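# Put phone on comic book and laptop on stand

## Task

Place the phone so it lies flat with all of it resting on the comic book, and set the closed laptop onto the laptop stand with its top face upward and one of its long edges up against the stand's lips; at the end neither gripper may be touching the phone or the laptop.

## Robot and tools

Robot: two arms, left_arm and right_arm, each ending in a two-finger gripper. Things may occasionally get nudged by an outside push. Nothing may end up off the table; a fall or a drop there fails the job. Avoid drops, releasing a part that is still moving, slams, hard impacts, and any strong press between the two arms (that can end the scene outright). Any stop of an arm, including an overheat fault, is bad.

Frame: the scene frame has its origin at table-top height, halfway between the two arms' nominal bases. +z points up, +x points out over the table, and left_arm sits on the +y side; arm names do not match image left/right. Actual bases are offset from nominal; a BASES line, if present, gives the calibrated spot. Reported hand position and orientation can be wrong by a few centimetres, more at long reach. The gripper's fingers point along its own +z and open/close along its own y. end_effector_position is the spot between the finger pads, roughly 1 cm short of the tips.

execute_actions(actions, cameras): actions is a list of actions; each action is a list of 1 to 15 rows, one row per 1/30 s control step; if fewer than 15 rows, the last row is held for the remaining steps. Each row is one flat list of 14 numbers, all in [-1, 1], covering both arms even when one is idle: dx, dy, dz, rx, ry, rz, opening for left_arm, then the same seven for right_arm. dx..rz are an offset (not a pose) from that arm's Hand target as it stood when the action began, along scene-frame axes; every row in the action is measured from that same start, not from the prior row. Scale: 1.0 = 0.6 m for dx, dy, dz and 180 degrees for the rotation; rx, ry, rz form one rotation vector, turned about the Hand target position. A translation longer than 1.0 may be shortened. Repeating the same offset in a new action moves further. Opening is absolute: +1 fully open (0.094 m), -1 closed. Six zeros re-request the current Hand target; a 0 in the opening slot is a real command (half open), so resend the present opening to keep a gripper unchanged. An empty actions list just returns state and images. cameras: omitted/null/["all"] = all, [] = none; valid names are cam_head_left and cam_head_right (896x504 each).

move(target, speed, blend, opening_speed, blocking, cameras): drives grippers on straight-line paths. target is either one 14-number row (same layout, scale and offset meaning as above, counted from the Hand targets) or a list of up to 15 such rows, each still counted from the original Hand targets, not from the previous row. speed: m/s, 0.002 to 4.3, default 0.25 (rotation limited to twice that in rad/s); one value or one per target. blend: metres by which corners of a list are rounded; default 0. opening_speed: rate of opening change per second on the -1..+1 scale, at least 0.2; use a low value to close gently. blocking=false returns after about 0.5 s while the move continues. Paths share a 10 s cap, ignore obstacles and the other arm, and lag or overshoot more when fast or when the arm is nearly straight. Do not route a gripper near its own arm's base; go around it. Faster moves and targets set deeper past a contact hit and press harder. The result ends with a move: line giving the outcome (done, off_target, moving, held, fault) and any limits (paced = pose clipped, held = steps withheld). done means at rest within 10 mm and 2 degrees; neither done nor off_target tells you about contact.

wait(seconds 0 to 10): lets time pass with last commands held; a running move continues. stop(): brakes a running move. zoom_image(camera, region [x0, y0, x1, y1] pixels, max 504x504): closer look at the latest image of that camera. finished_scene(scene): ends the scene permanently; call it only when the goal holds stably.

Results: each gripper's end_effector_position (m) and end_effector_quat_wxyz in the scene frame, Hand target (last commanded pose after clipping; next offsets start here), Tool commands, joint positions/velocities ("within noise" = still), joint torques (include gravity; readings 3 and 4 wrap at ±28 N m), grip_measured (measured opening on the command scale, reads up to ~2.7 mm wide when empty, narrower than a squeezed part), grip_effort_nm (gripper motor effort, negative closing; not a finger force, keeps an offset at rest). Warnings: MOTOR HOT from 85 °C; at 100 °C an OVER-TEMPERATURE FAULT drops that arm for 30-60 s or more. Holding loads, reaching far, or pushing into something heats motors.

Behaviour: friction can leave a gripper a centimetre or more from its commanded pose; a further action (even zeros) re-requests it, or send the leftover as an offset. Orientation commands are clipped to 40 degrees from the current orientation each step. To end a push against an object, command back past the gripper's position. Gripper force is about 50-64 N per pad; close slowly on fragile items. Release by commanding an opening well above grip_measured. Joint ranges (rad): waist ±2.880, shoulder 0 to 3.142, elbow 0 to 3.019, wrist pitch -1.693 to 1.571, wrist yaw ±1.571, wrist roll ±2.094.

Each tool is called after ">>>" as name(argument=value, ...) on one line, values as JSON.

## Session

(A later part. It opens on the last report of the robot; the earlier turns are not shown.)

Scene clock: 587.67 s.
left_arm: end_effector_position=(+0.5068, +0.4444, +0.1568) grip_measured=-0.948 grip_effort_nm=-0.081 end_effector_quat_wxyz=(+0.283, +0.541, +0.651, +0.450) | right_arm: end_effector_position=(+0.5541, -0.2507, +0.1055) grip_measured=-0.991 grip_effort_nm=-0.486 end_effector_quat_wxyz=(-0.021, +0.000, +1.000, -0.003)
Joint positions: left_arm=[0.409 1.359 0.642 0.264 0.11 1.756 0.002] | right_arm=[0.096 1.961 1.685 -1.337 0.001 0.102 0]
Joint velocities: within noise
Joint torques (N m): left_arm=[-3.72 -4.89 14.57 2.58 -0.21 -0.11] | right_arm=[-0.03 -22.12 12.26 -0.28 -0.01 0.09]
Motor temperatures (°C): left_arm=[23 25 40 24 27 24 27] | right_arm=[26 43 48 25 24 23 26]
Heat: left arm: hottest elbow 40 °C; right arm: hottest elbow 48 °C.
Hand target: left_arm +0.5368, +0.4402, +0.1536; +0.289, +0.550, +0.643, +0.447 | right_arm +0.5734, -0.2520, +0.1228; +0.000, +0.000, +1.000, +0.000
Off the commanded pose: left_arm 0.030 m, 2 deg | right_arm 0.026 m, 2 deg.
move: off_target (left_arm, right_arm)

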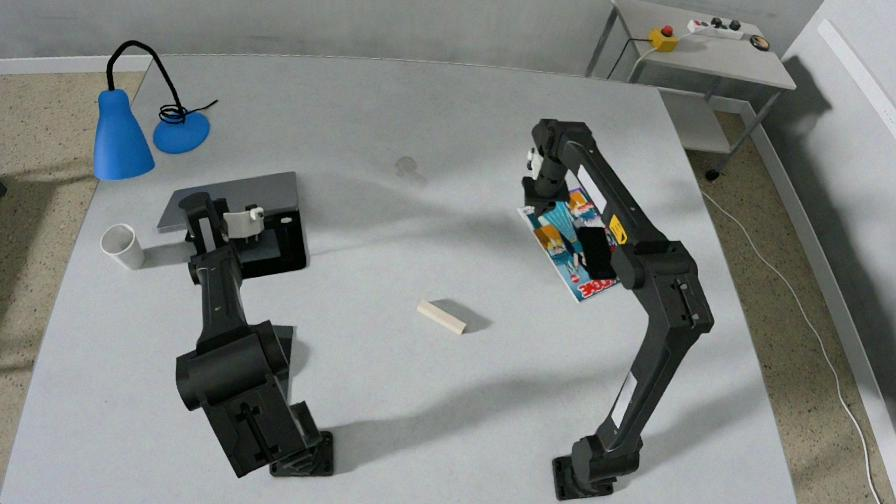

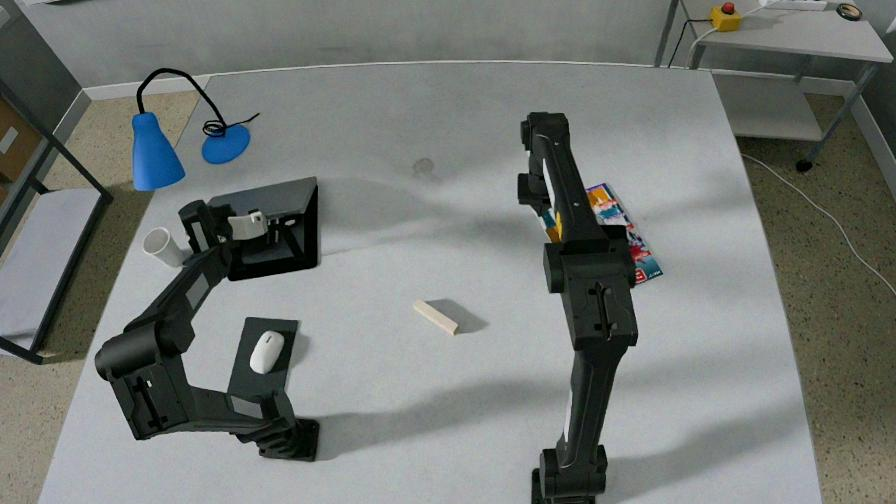

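>>> move(target=[[0.02,0.0,0.15,0,0,0,-0.95,0,0,0,0,0,0,-1],[-0.3,-0.1,0.2,0,0,0,-0.95,0,0,0,0,0,0,-1]], speed=[0.12,0.3])

>>> zoom_image(camera="cam_head_right", region=[260, 165, 330, 245])

>>> zoom_image(camera="cam_head_left", region=[150, 160, 320, 280])

>>> zoom_image(camera="cam_head_right", region=[500, 170, 680, 310])

>>> zoom_image(camera="cam_head_left", region=[480, 170, 660, 310])

Scene clock: 600.23 s.
left_arm: end_effector_position=(+0.3618, +0.3773, +0.2802) grip_measured=-0.948 grip_effort_nm=-0.081 end_effector_quat_wxyz=(+0.296, +0.549, +0.639, +0.450) | right_arm: end_effector_position=(+0.5541, -0.2507, +0.1055) grip_measured=-0.991 grip_effort_nm=-0.486 end_effector_quat_wxyz=(-0.021, +0.000, +1.000, -0.003)
Joint positions: left_arm=[0.441 0.626 0.565 -0.379 0.173 1.78 0.002] | right_arm=[0.096 1.961 1.685 -1.337 0.001 0.102 0]
Joint velocities: within noise
Joint torques (N m): left_arm=[-0.73 -3.55 10.81 1.37 0.14 0.02] | right_arm=[-0.09 -22.01 12.26 -0.25 -0.01 0.1]
Motor temperatures (°C): left_arm=[23 25 40 24 27 24 27] | right_arm=[26 43 48 25 24 23 26]
Heat: left arm: hottest elbow 40 °C; right arm: hottest elbow 48 °C.
Hand target: left_arm +0.3567, +0.3803, +0.2736; +0.289, +0.550, +0.644, +0.447 | right_arm +0.5734, -0.2520, +0.1228; +0.000, +0.000, +1.000, +0.000
Off the commanded pose: left_arm 0.009 m, 1 deg | right_arm 0.026 m, 2 deg.
move: off_target (right_arm)

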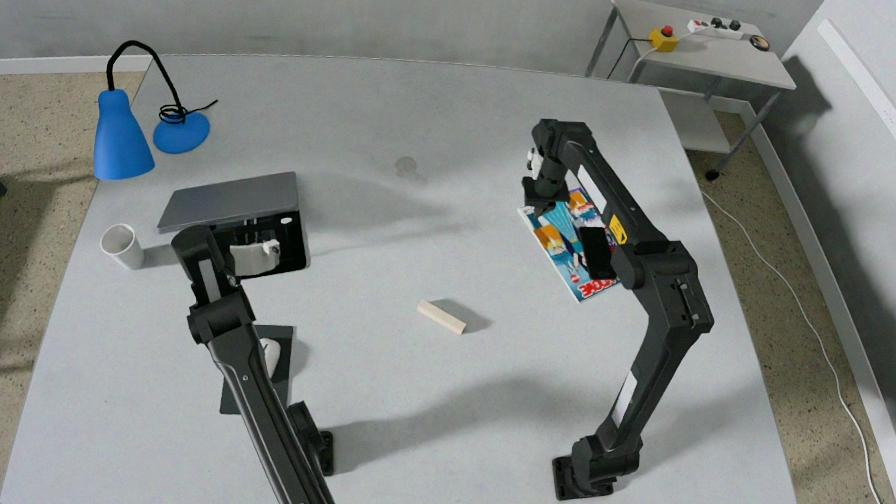

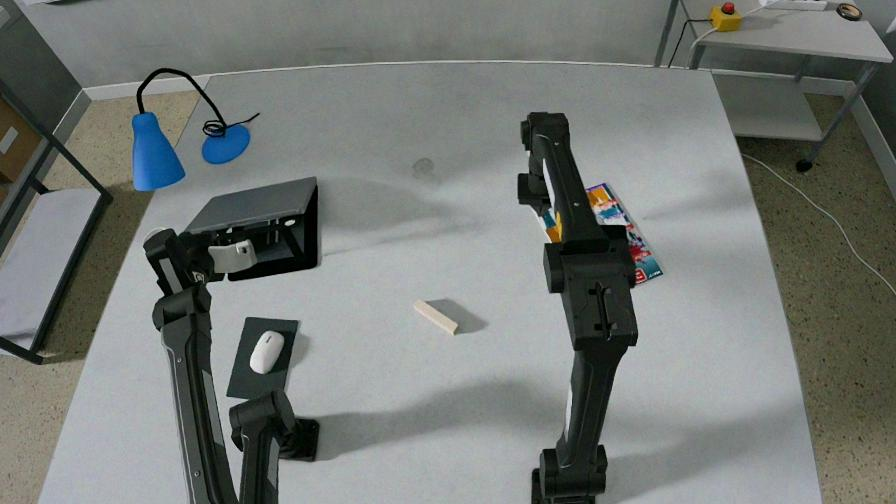

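Scaled by 6.300.

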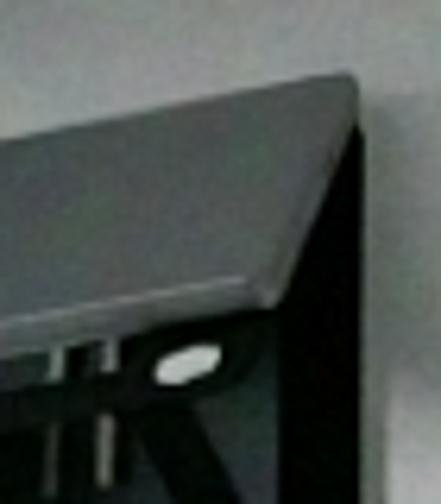

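Scaled by 2.965.

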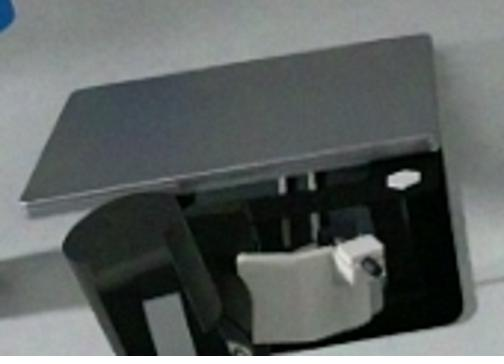

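Scaled by 2.800.

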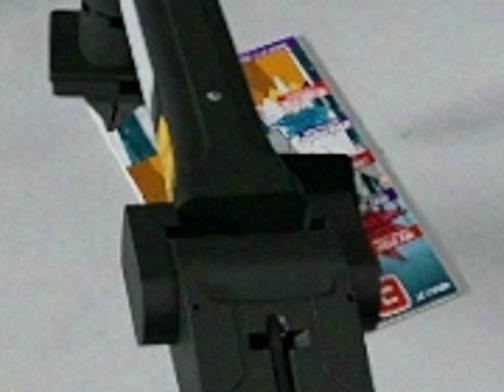

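Scaled by 2.800.

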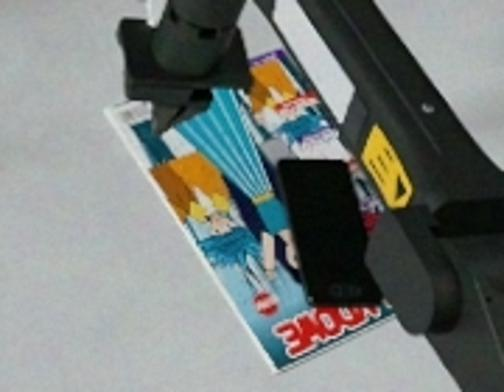

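>>> move(target=[[-0.25,-0.1,0.0,0,0,0,-0.95,-0.3,0.2,0.15,0,0,0,-1]], speed=0.4)

>>> zoom_image(camera="cam_head_left", region=[480, 170, 660, 310])

>>> zoom_image(camera="cam_head_right", region=[500, 170, 680, 310])

>>> zoom_image(camera="cam_head_left", region=[150, 160, 320, 280])

>>> zoom_image(camera="cam_head_right", region=[170, 160, 340, 290])

Scene clock: 606.03 s.
left_arm: end_effector_position=(+0.2101, +0.3201, +0.2647) grip_measured=-0.948 grip_effort_nm=-0.081 end_effector_quat_wxyz=(+0.292, +0.551, +0.647, +0.439) | right_arm: end_effector_position=(+0.3997, -0.1323, +0.2186) grip_measured=-0.991 grip_effort_nm=-0.486 end_effector_quat_wxyz=(+0.011, -0.001, +1.000, +0.006)
Joint positions: left_arm=[0.824 0.013 0.49 -1.011 0.509 1.97 0.002] | right_arm=[0.387 1.542 1.419 -1.425 -0.002 0.39 0]
Joint velocities: within noise
Joint torques (N m): left_arm=[-0.32 3.55 12.6 1.07 0.28 0.02] | right_arm=[0.91 -16.03 7.42 -0.13 0.12 0.21]
Motor temperatures (°C): left_arm=[23 25 40 24 27 24 27] | right_arm=[26 43 48 25 24 23 26]
Heat: left arm: hottest elbow 40 °C; right arm: hottest elbow 48 °C.
Hand target: left_arm +0.2068, +0.3203, +0.2735; +0.289, +0.550, +0.643, +0.447 | right_arm +0.3933, -0.1320, +0.2128; +0.000, +0.000, +1.000, +0.000
Off the commanded pose: left_arm 0.009 m, 1 deg | right_arm 0.009 m, 1 deg.
move: done

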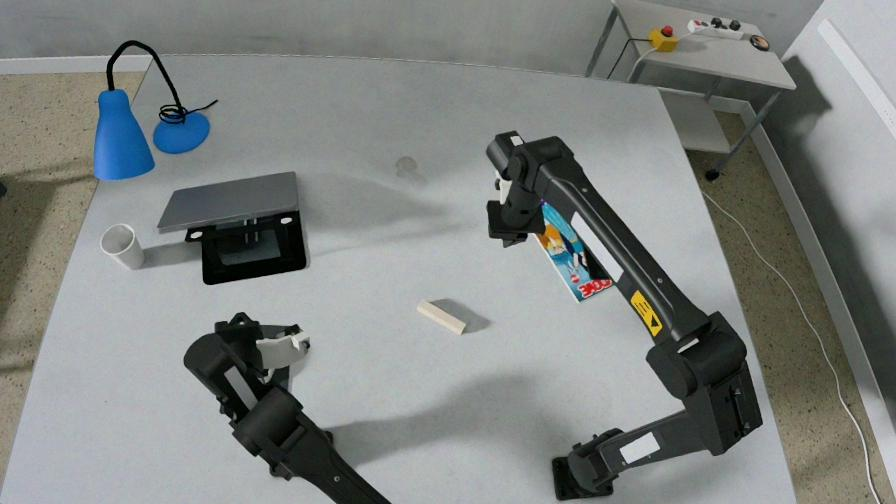

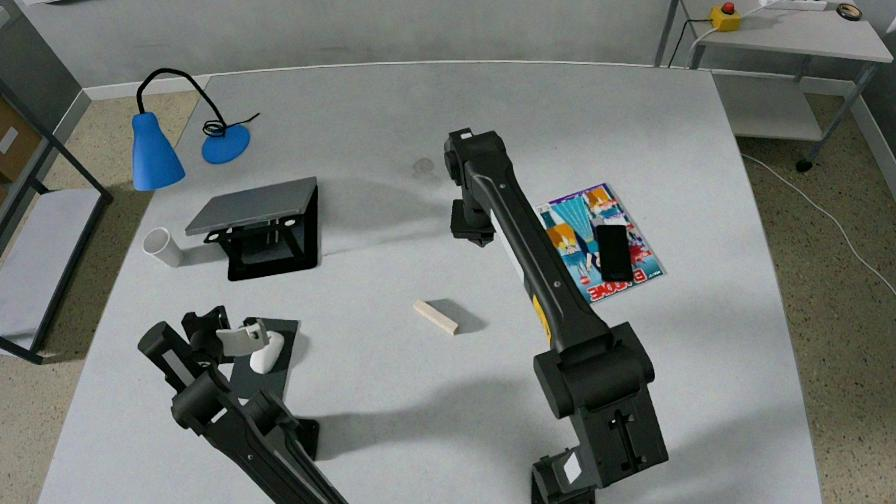

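Scaled by 2.800.

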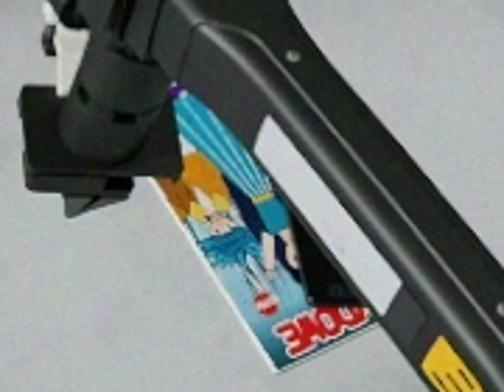

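Scaled by 2.800.

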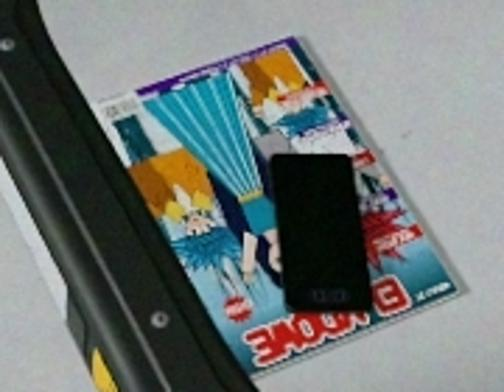

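Scaled by 2.965.

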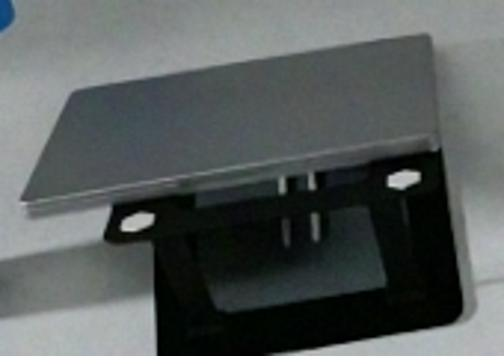

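Scaled by 2.965.

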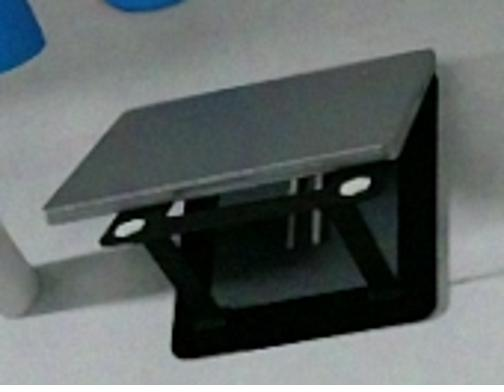

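>>> move(target=[[0.25,0.12,0.05,0,0,0,-0.95,0,0,0,0,0,0,-1],[0.83,0.24,-0.1,-0.043,0.144,0,-0.95,0,0,0,0,0,0,-1]], speed=0.35)

>>> zoom_image(camera="cam_head_left", region=[150, 130, 340, 280])

>>> zoom_image(camera="cam_head_right", region=[160, 130, 350, 280])

Scene clock: 645.70 s.
left_arm: end_effector_position=(+0.6816, +0.4643, +0.1844) grip_measured=-0.948 grip_effort_nm=-0.081 end_effector_quat_wxyz=(+0.160, +0.619, +0.727, +0.248) | right_arm: end_effector_position=(+0.3997, -0.1323, +0.2186) grip_measured=-0.991 grip_effort_nm=-0.486 end_effector_quat_wxyz=(+0.011, -0.001, +1.000, +0.006)
Joint positions: left_arm=[0.306 1.813 1.564 -0.722 0.023 1.738 0.002] | right_arm=[0.387 1.542 1.419 -1.425 -0.002 0.391 0]
Joint velocities: within noise
Joint torques (N m): left_arm=[-1.9 -19.02 18.17 0.96 -0.04 -0.1] | right_arm=[0.97 -15.85 7.38 -0.16 0.12 0.22]
Motor temperatures (°C): left_arm=[23 25 40 24 27 24 27] | right_arm=[26 38 42 25 24 23 26]
Heat: left arm: hottest elbow 40 °C; right arm: hottest elbow 42 °C.
Hand target: left_arm +0.7048, +0.4642, +0.2138; +0.174, +0.615, +0.720, +0.269 | right_arm +0.3933, -0.1320, +0.2128; +0.000, +0.000, +1.000, +0.000
Off the commanded pose: left_arm 0.037 m, 3 deg | right_arm 0.009 m, 1 deg.
move: off_target (left_arm)

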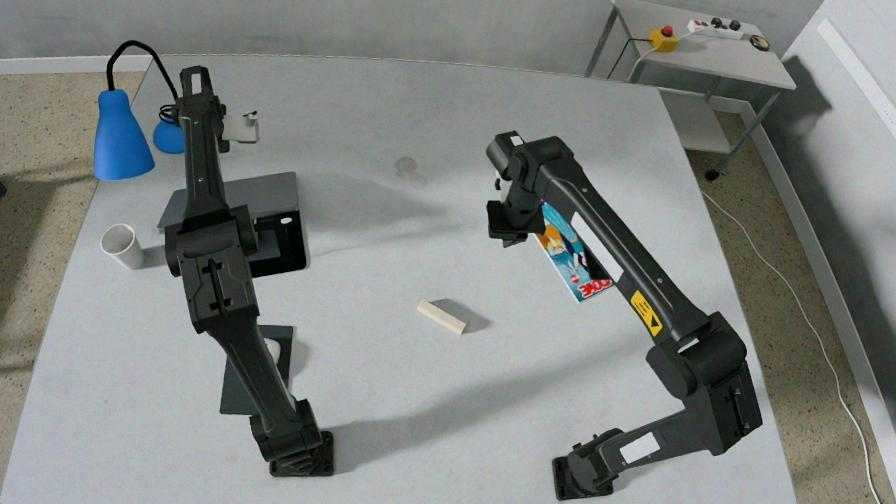

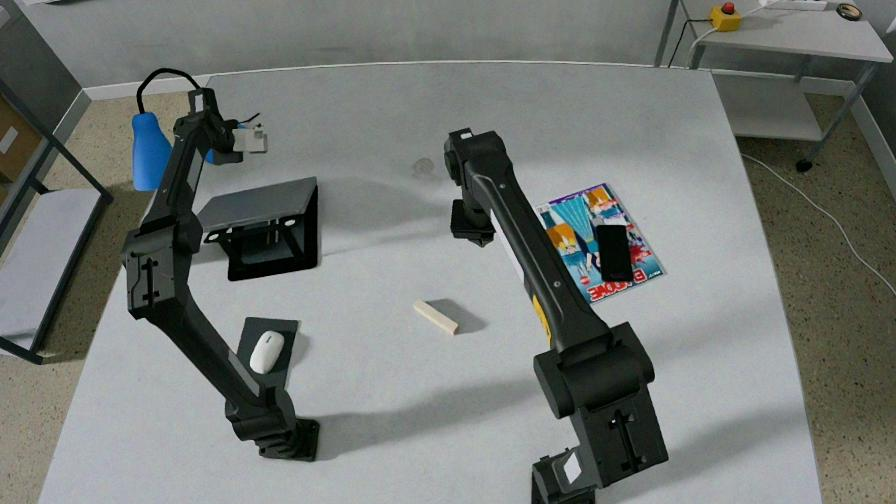

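Scaled by 2.653.

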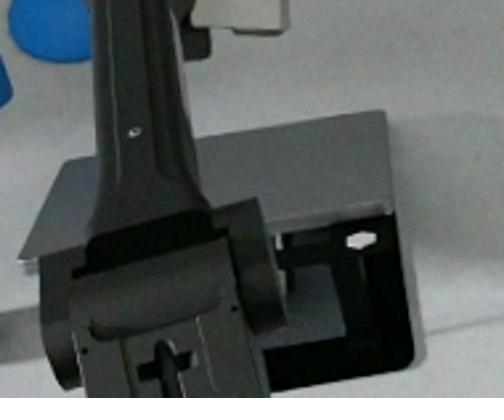

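Scaled by 2.653.

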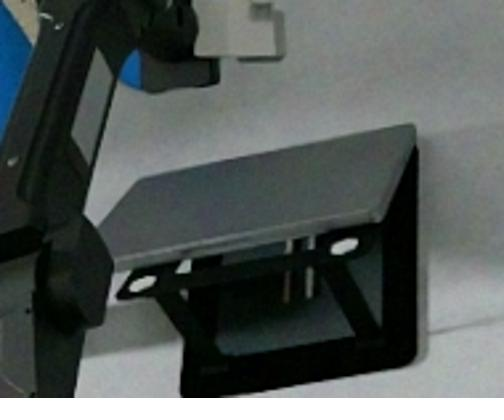

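>>> move(target=[[0.06,0.0,-0.1,0,0,0,-0.95,0,0,0,0,0,0,-1]], speed=0.15)

>>> zoom_image(camera="cam_head_left", region=[170, 110, 310, 220])

>>> zoom_image(camera="cam_head_right", region=[180, 110, 320, 220])

Scene clock: 651.90 s.
left_arm: end_effector_position=(+0.7092, +0.4628, +0.1149) grip_measured=-0.948 grip_effort_nm=-0.076 end_effector_quat_wxyz=(+0.150, +0.623, +0.732, +0.233) | right_arm: end_effector_position=(+0.3997, -0.1323, +0.2186) grip_measured=-0.991 grip_effort_nm=-0.491 end_effector_quat_wxyz=(+0.011, -0.001, +1.000, +0.006)
Joint positions: left_arm=[0.289 1.949 1.59 -0.651 0.013 1.724 0.002] | right_arm=[0.387 1.542 1.419 -1.425 -0.002 0.391 0]
Joint velocities: within noise
Joint torques (N m): left_arm=[-2.73 -22.18 17.35 1.99 -0.1 -0.09] | right_arm=[0.91 -15.91 7.41 -0.14 0.12 0.22]
Motor temperatures (°C): left_arm=[23 26 41 24 27 24 27] | right_arm=[26 38 41 25 24 23 26]
Heat: left arm: hottest elbow 41 °C; right arm: hottest elbow 41 °C.
Hand target: left_arm +0.7408, +0.4644, +0.1538; +0.174, +0.615, +0.720, +0.269 | right_arm +0.3933, -0.1320, +0.2128; +0.000, +0.000, +1.000, +0.000
Off the commanded pose: left_arm 0.050 m, 5 deg | right_arm 0.009 m, 1 deg.
move: off_target (left_arm)

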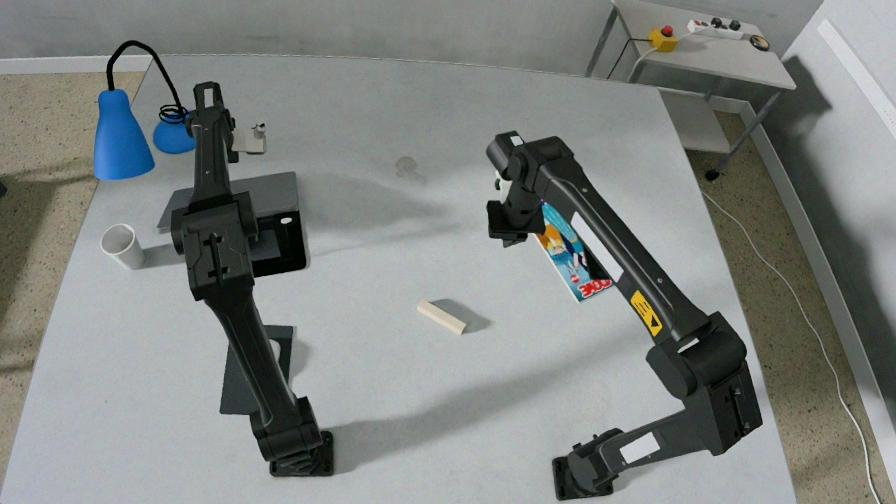

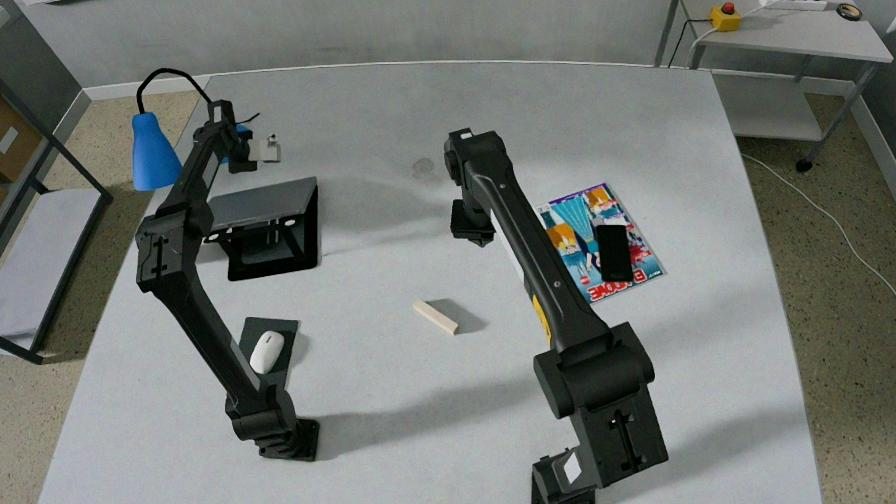

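Scaled by 3.600.

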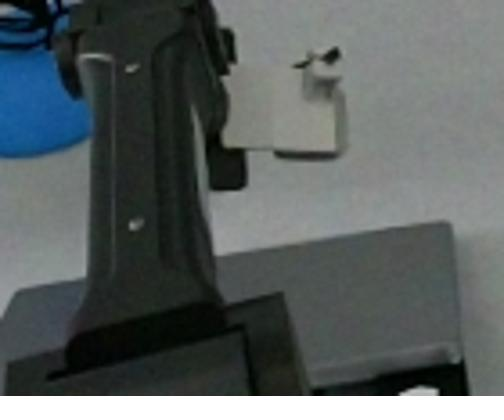

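Scaled by 3.600.

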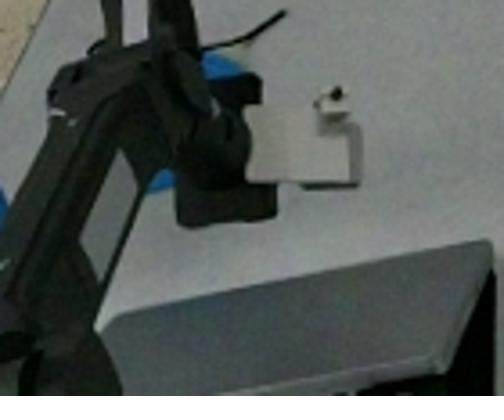

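>>> move(target=[[0.01,0.0,-0.1,0,0,0,-0.95,0,0,0,0,0,0,-1]], speed=0.1)

>>> zoom_image(camera="cam_head_left", region=[170, 110, 310, 220])

>>> zoom_image(camera="cam_head_right", region=[180, 110, 320, 220])

Scene clock: 655.93 s.
left_arm: end_effector_position=(+0.7305, +0.4699, +0.0801) grip_measured=-0.948 grip_effort_nm=-0.081 end_effector_quat_wxyz=(+0.162, +0.618, +0.727, +0.253) | right_arm: end_effector_position=(+0.3997, -0.1323, +0.2186) grip_measured=-0.991 grip_effort_nm=-0.486 end_effector_quat_wxyz=(+0.011, -0.001, +1.000, +0.006)
Joint positions: left_arm=[0.288 2.022 1.59 -0.529 0.011 1.722 0.002] | right_arm=[0.387 1.542 1.419 -1.425 -0.002 0.391 0]
Joint velocities: within noise
Joint torques (N m): left_arm=[-2.37 -22.42 12.81 1.98 -0.06 -0.09] | right_arm=[0.91 -15.91 7.41 -0.16 0.13 0.21]
Motor temperatures (°C): left_arm=[23 27 41 24 27 24 27] | right_arm=[26 38 41 25 24 23 26]
Heat: left arm: hottest elbow 41 °C; right arm: hottest elbow 41 °C.
Hand target: left_arm +0.7468, +0.4642, +0.0938; +0.174, +0.615, +0.720, +0.269 | right_arm +0.3933, -0.1320, +0.2128; +0.000, +0.000, +1.000, +0.000
Off the commanded pose: left_arm 0.022 m, 2 deg | right_arm 0.009 m, 1 deg.
move: off_target (left_arm)

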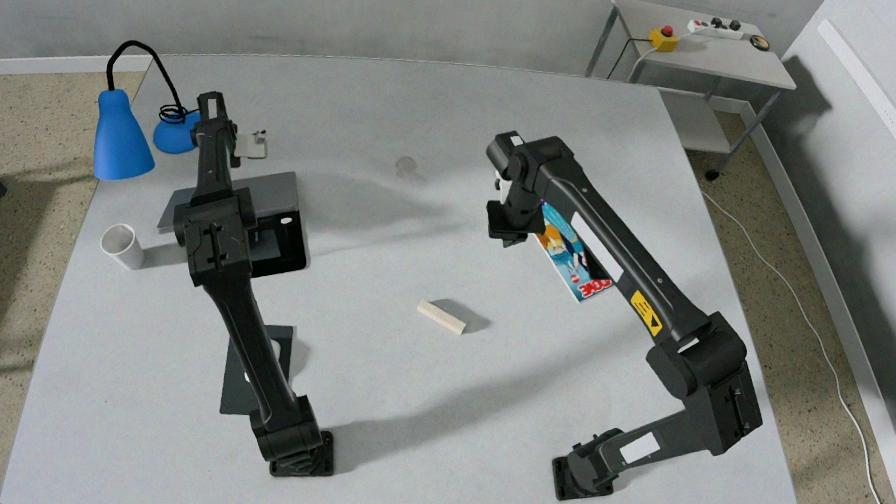

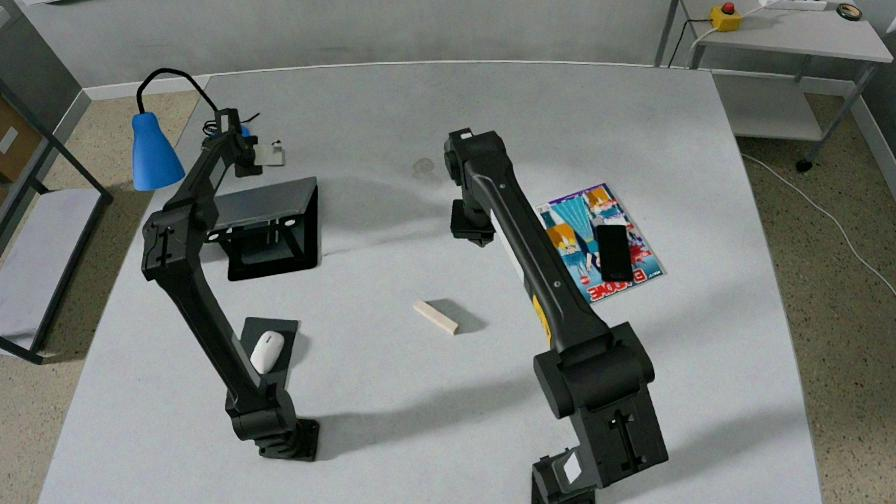

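Scaled by 3.600.

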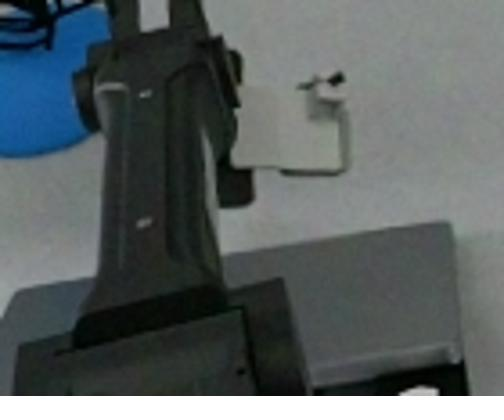

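Scaled by 3.600.

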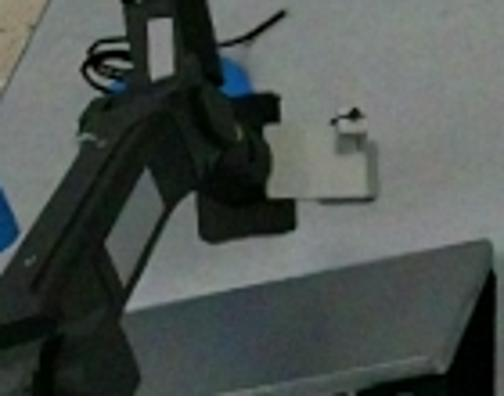

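>>> move(target=[[0.0,0.0,-0.035,0,0,0,-0.95,0,0,0,0,0,0,-1],[-0.16,0.0,-0.04,0,0,0,-0.95,0,0,0,0,0,0,-1]], speed=0.07)

>>> zoom_image(camera="cam_head_left", region=[150, 130, 340, 290])

>>> zoom_image(camera="cam_head_right", region=[180, 130, 340, 290])

Scene clock: 661.00 s.
left_arm: end_effector_position=(+0.6572, +0.4564, +0.0637) grip_measured=-0.948 grip_effort_nm=-0.081 end_effector_quat_wxyz=(+0.173, +0.617, +0.722, +0.261) | right_arm: end_effector_position=(+0.3997, -0.1323, +0.2186) grip_measured=-0.991 grip_effort_nm=-0.486 end_effector_quat_wxyz=(+0.011, -0.001, +1.000, +0.006)
Joint positions: left_arm=[0.31 1.868 1.282 -0.349 0.036 1.741 0.002] | right_arm=[0.387 1.542 1.419 -1.425 -0.002 0.391 0]
Joint velocities: within noise
Joint torques (N m): left_arm=[-0.26 -21.19 8.06 1.73 0.17 0.08] | right_arm=[0.97 -15.91 7.41 -0.16 0.12 0.23]
Motor temperatures (°C): left_arm=[23 27 41 24 27 24 27] | right_arm=[26 38 41 25 24 23 26]
Heat: left arm: hottest elbow 41 °C; right arm: hottest elbow 41 °C.
Hand target: left_arm +0.6507, +0.4642, +0.0698; +0.174, +0.615, +0.720, +0.269 | right_arm +0.3933, -0.1320, +0.2128; +0.000, +0.000, +1.000, +0.000
Off the commanded pose: left_arm 0.012 m, 1 deg | right_arm 0.009 m, 1 deg.
move: off_target (left_arm)

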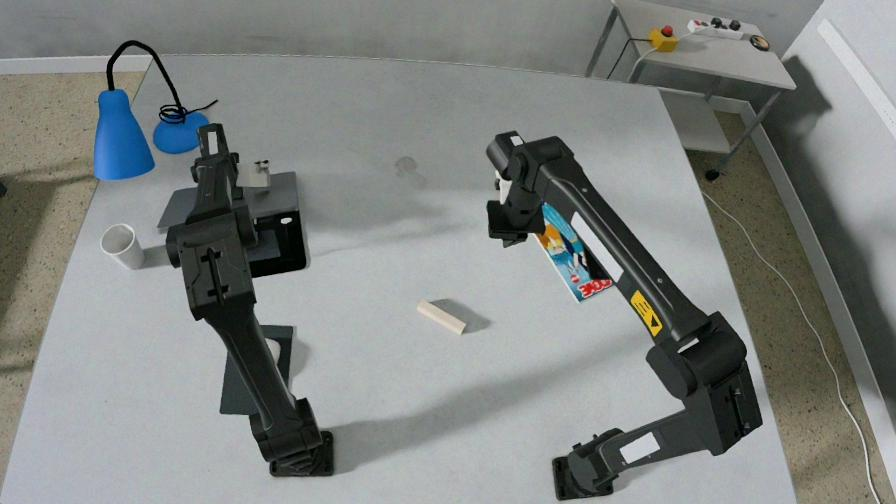

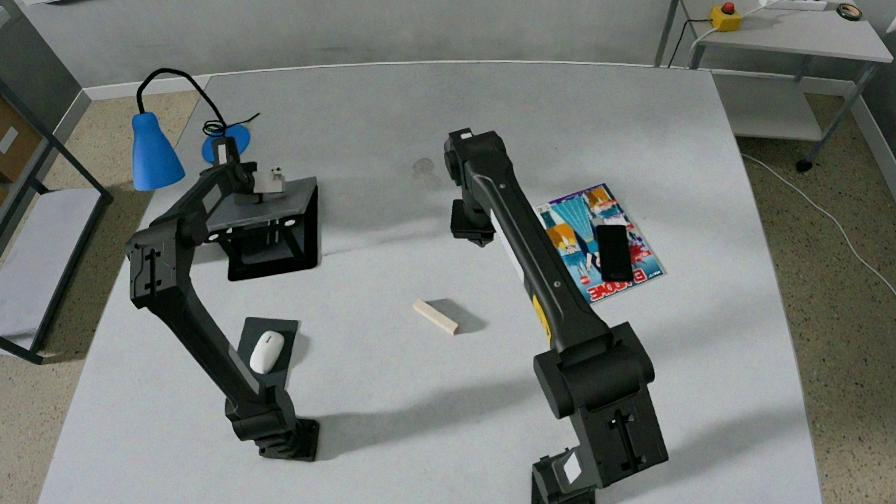

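Scaled by 2.653.

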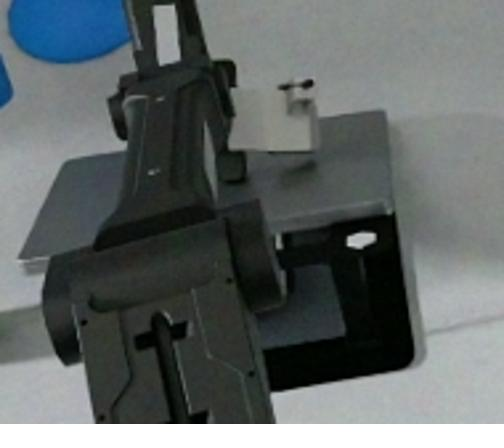

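Scaled by 3.150.

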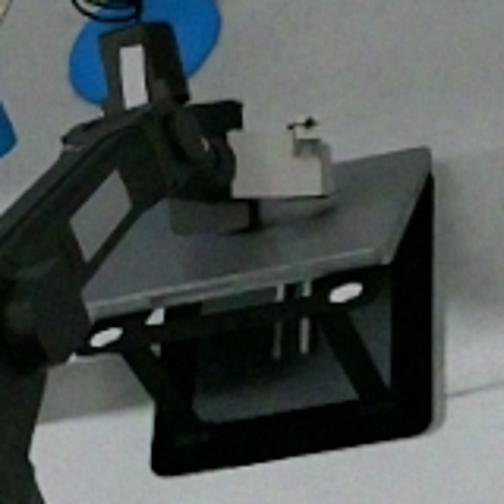

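>>> move(target=[[0.0,0.0,-0.04,0,0,0,-0.95,0,0,0,0,0,0,-1]], speed=0.05)

>>> zoom_image(camera="cam_head_right", region=[180, 130, 340, 290])

Scene clock: 665.60 s.
left_arm: end_effector_position=(+0.6613, +0.4577, +0.0643) grip_measured=-0.948 grip_effort_nm=-0.081 end_effector_quat_wxyz=(+0.183, +0.614, +0.716, +0.277) | right_arm: end_effector_position=(+0.3997, -0.1323, +0.2186) grip_measured=-0.991 grip_effort_nm=-0.491 end_effector_quat_wxyz=(+0.011, -0.001, +1.000, +0.006)
Joint positions: left_arm=[0.31 1.868 1.265 -0.291 0.037 1.742 0.002] | right_arm=[0.387 1.542 1.419 -1.425 -0.002 0.391 0]
Joint velocities: within noise
Joint torques (N m): left_arm=[-0.38 -18.08 7.73 1.66 0.12 0.09] | right_arm=[0.91 -15.97 7.36 -0.16 0.13 0.22]
Motor temperatures (°C): left_arm=[23 27 40 24 27 24 27] | right_arm=[26 38 40 25 24 23 26]
Heat: left arm: hottest elbow 40 °C; right arm: hottest elbow 40 °C.
Hand target: left_arm +0.6507, +0.4642, +0.0457; +0.174, +0.615, +0.720, +0.269 | right_arm +0.3933, -0.1320, +0.2128; +0.000, +0.000, +1.000, +0.000
Off the commanded pose: left_arm 0.022 m, 2 deg | right_arm 0.009 m, 1 deg.
move: off_target (left_arm)

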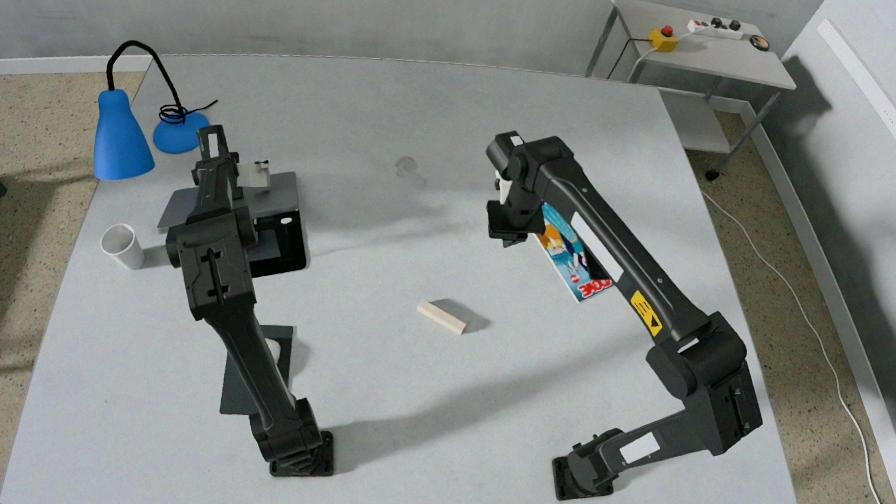

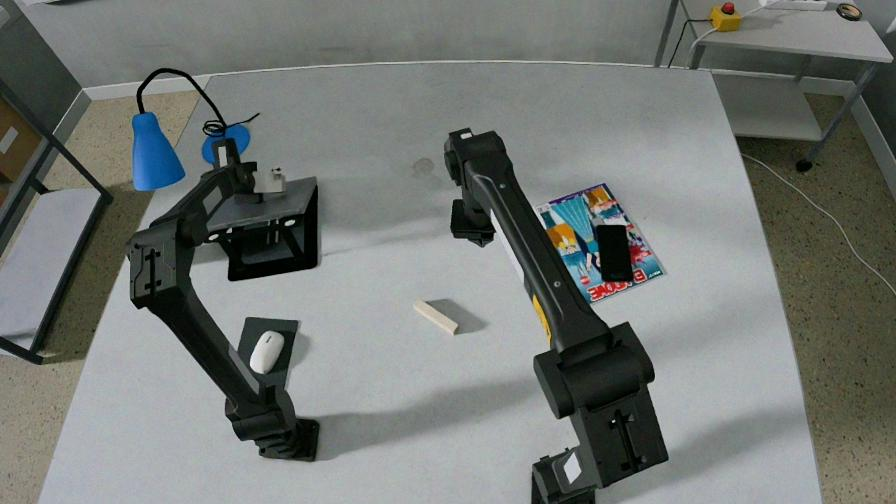

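Scaled by 3.150.

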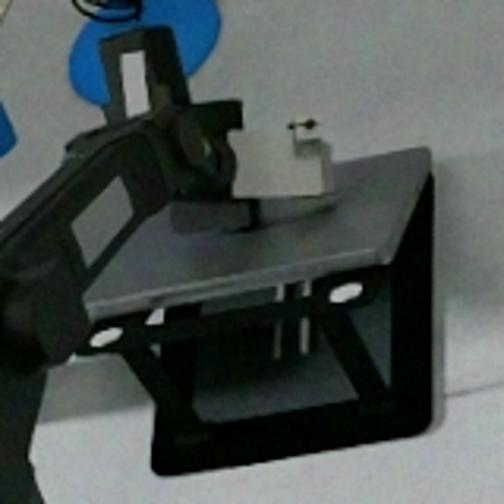

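>>> move(target=[[0.06,0.0,-0.06,0,0,0,-0.95,0,0,0,0,0,0,-1]], speed=0.05)

>>> zoom_image(camera="cam_head_right", region=[180, 130, 340, 290])

>>> zoom_image(camera="cam_head_left", region=[150, 130, 340, 290])

Scene clock: 675.40 s.
left_arm: end_effector_position=(+0.6855, +0.4670, +0.0504) grip_measured=-0.948 grip_effort_nm=-0.081 end_effector_quat_wxyz=(+0.190, +0.606, +0.715, +0.291) | right_arm: end_effector_position=(+0.3997, -0.1323, +0.2186) grip_measured=-0.991 grip_effort_nm=-0.486 end_effector_quat_wxyz=(+0.011, -0.001, +1.000, +0.006)
Joint positions: left_arm=[0.31 1.939 1.316 -0.238 0.033 1.733 0.002] | right_arm=[0.387 1.542 1.419 -1.425 -0.002 0.391 0]
Joint velocities: within noise
Joint torques (N m): left_arm=[-1.85 -15.33 10.74 1.24 -0.21 0.01] | right_arm=[0.91 -15.85 7.39 -0.17 0.12 0.23]
Motor temperatures (°C): left_arm=[23 28 39 24 27 24 27] | right_arm=[26 37 40 25 24 23 26]
Heat: left arm: hottest elbow 39 °C; right arm: hottest elbow 40 °C.
Hand target: left_arm +0.6868, +0.4642, +0.0098; +0.174, +0.615, +0.720, +0.269 | right_arm +0.3933, -0.1320, +0.2128; +0.000, +0.000, +1.000, +0.000
Off the commanded pose: left_arm 0.041 m, 3 deg | right_arm 0.009 m, 1 deg.
move: off_target (left_arm)

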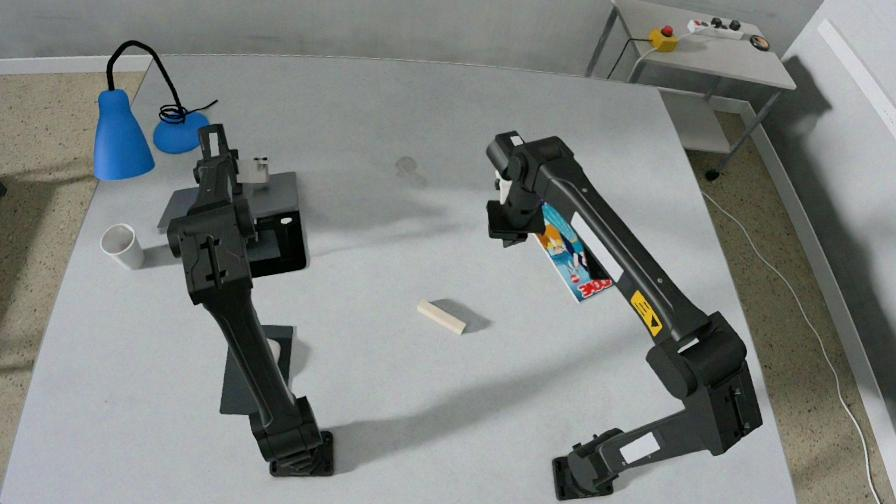

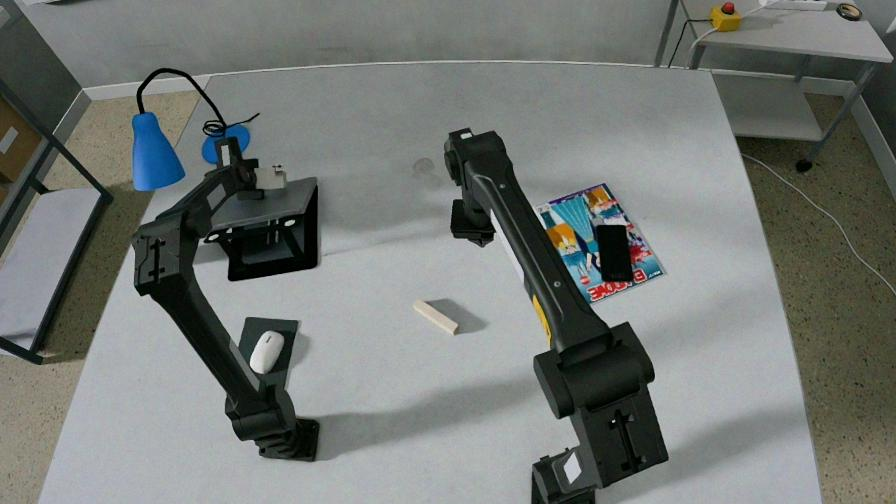

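Scaled by 3.150.

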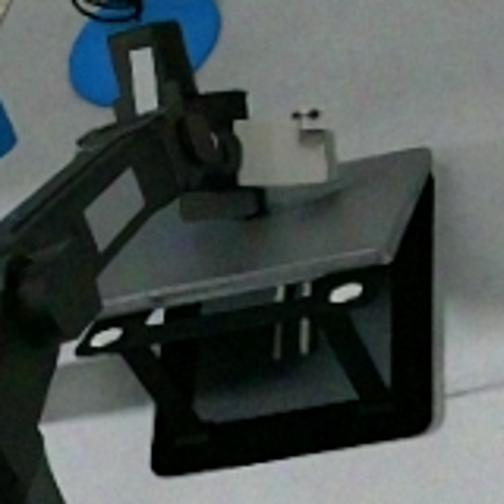

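Scaled by 2.653.

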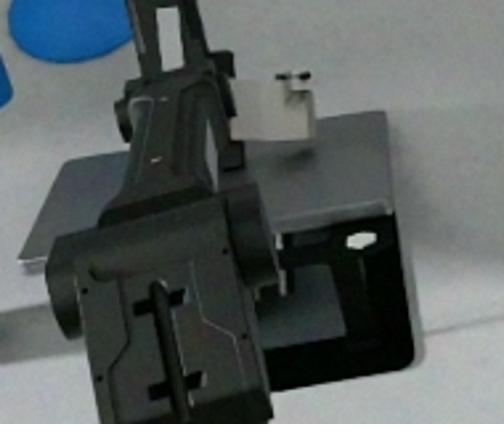

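>>> move(target=[[0.0,0.0,0.2,0,0,0,-0.95,0,0,0,0,0,0,-1],[-0.4,-0.2,0.35,0,0,0,-0.95,0,0,0,0,0,0,-1]], speed=0.3)

>>> zoom_image(camera="cam_head_left", region=[150, 130, 340, 290])

Scene clock: 680.77 s.
left_arm: end_effector_position=(+0.4500, +0.3513, +0.2235) grip_measured=-0.948 grip_effort_nm=-0.076 end_effector_quat_wxyz=(+0.175, +0.612, +0.720, +0.275) | right_arm: end_effector_position=(+0.3997, -0.1323, +0.2186) grip_measured=-0.991 grip_effort_nm=-0.486 end_effector_quat_wxyz=(+0.011, -0.001, +1.000, +0.006)
Joint positions: left_arm=[0.211 1.094 0.881 -0.694 -0.036 1.661 0.002] | right_arm=[0.387 1.542 1.419 -1.425 -0.002 0.391 0]
Joint velocities: within noise
Joint torques (N m): left_arm=[-2.08 -9.64 10.47 0.98 -0.04 -0.12] | right_arm=[0.85 -15.85 7.38 -0.16 0.12 0.22]
Motor temperatures (°C): left_arm=[23 28 39 24 27 24 27] | right_arm=[26 37 40 25 24 23 26]
Heat: left arm: hottest elbow 39 °C; right arm: hottest elbow 40 °C.
Hand target: left_arm +0.4468, +0.3442, +0.2197; +0.174, +0.615, +0.720, +0.269 | right_arm +0.3933, -0.1320, +0.2128; +0.000, +0.000, +1.000, +0.000
Off the commanded pose: left_arm 0.009 m, 1 deg | right_arm 0.009 m, 1 deg.
move: done

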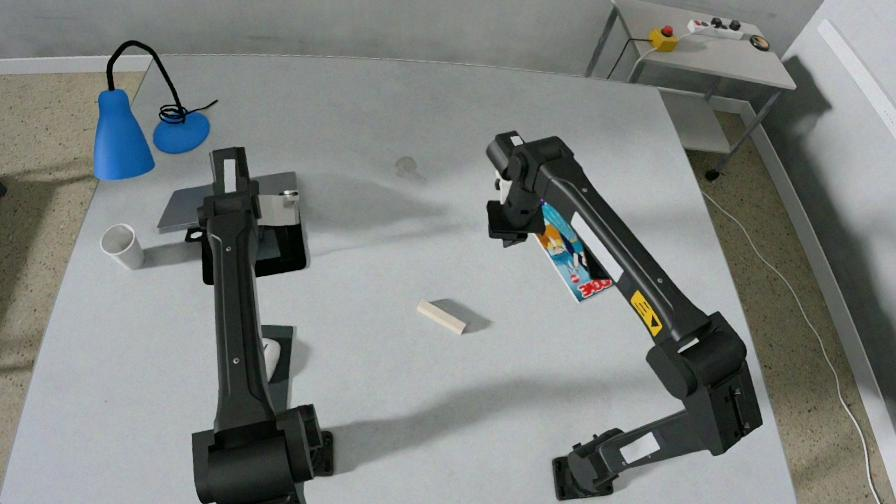

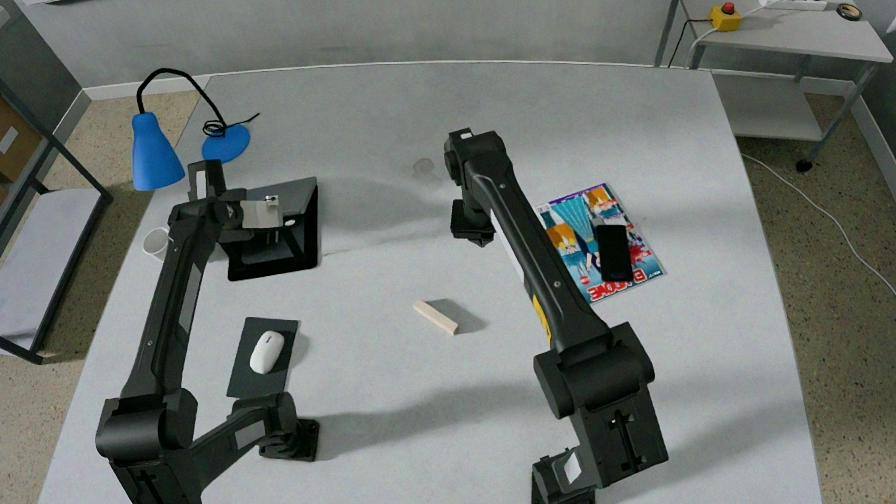

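Scaled by 2.653.

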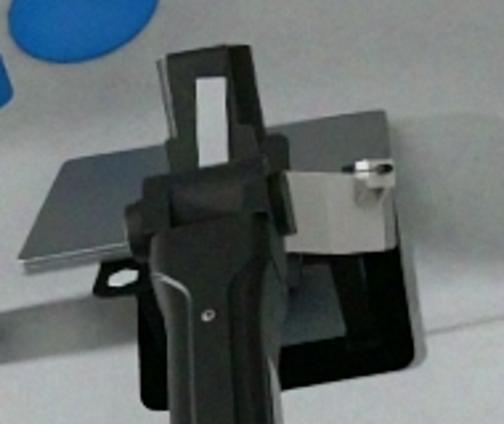

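>>> finished_scene(scene=1)

The scene is finished: the task was done.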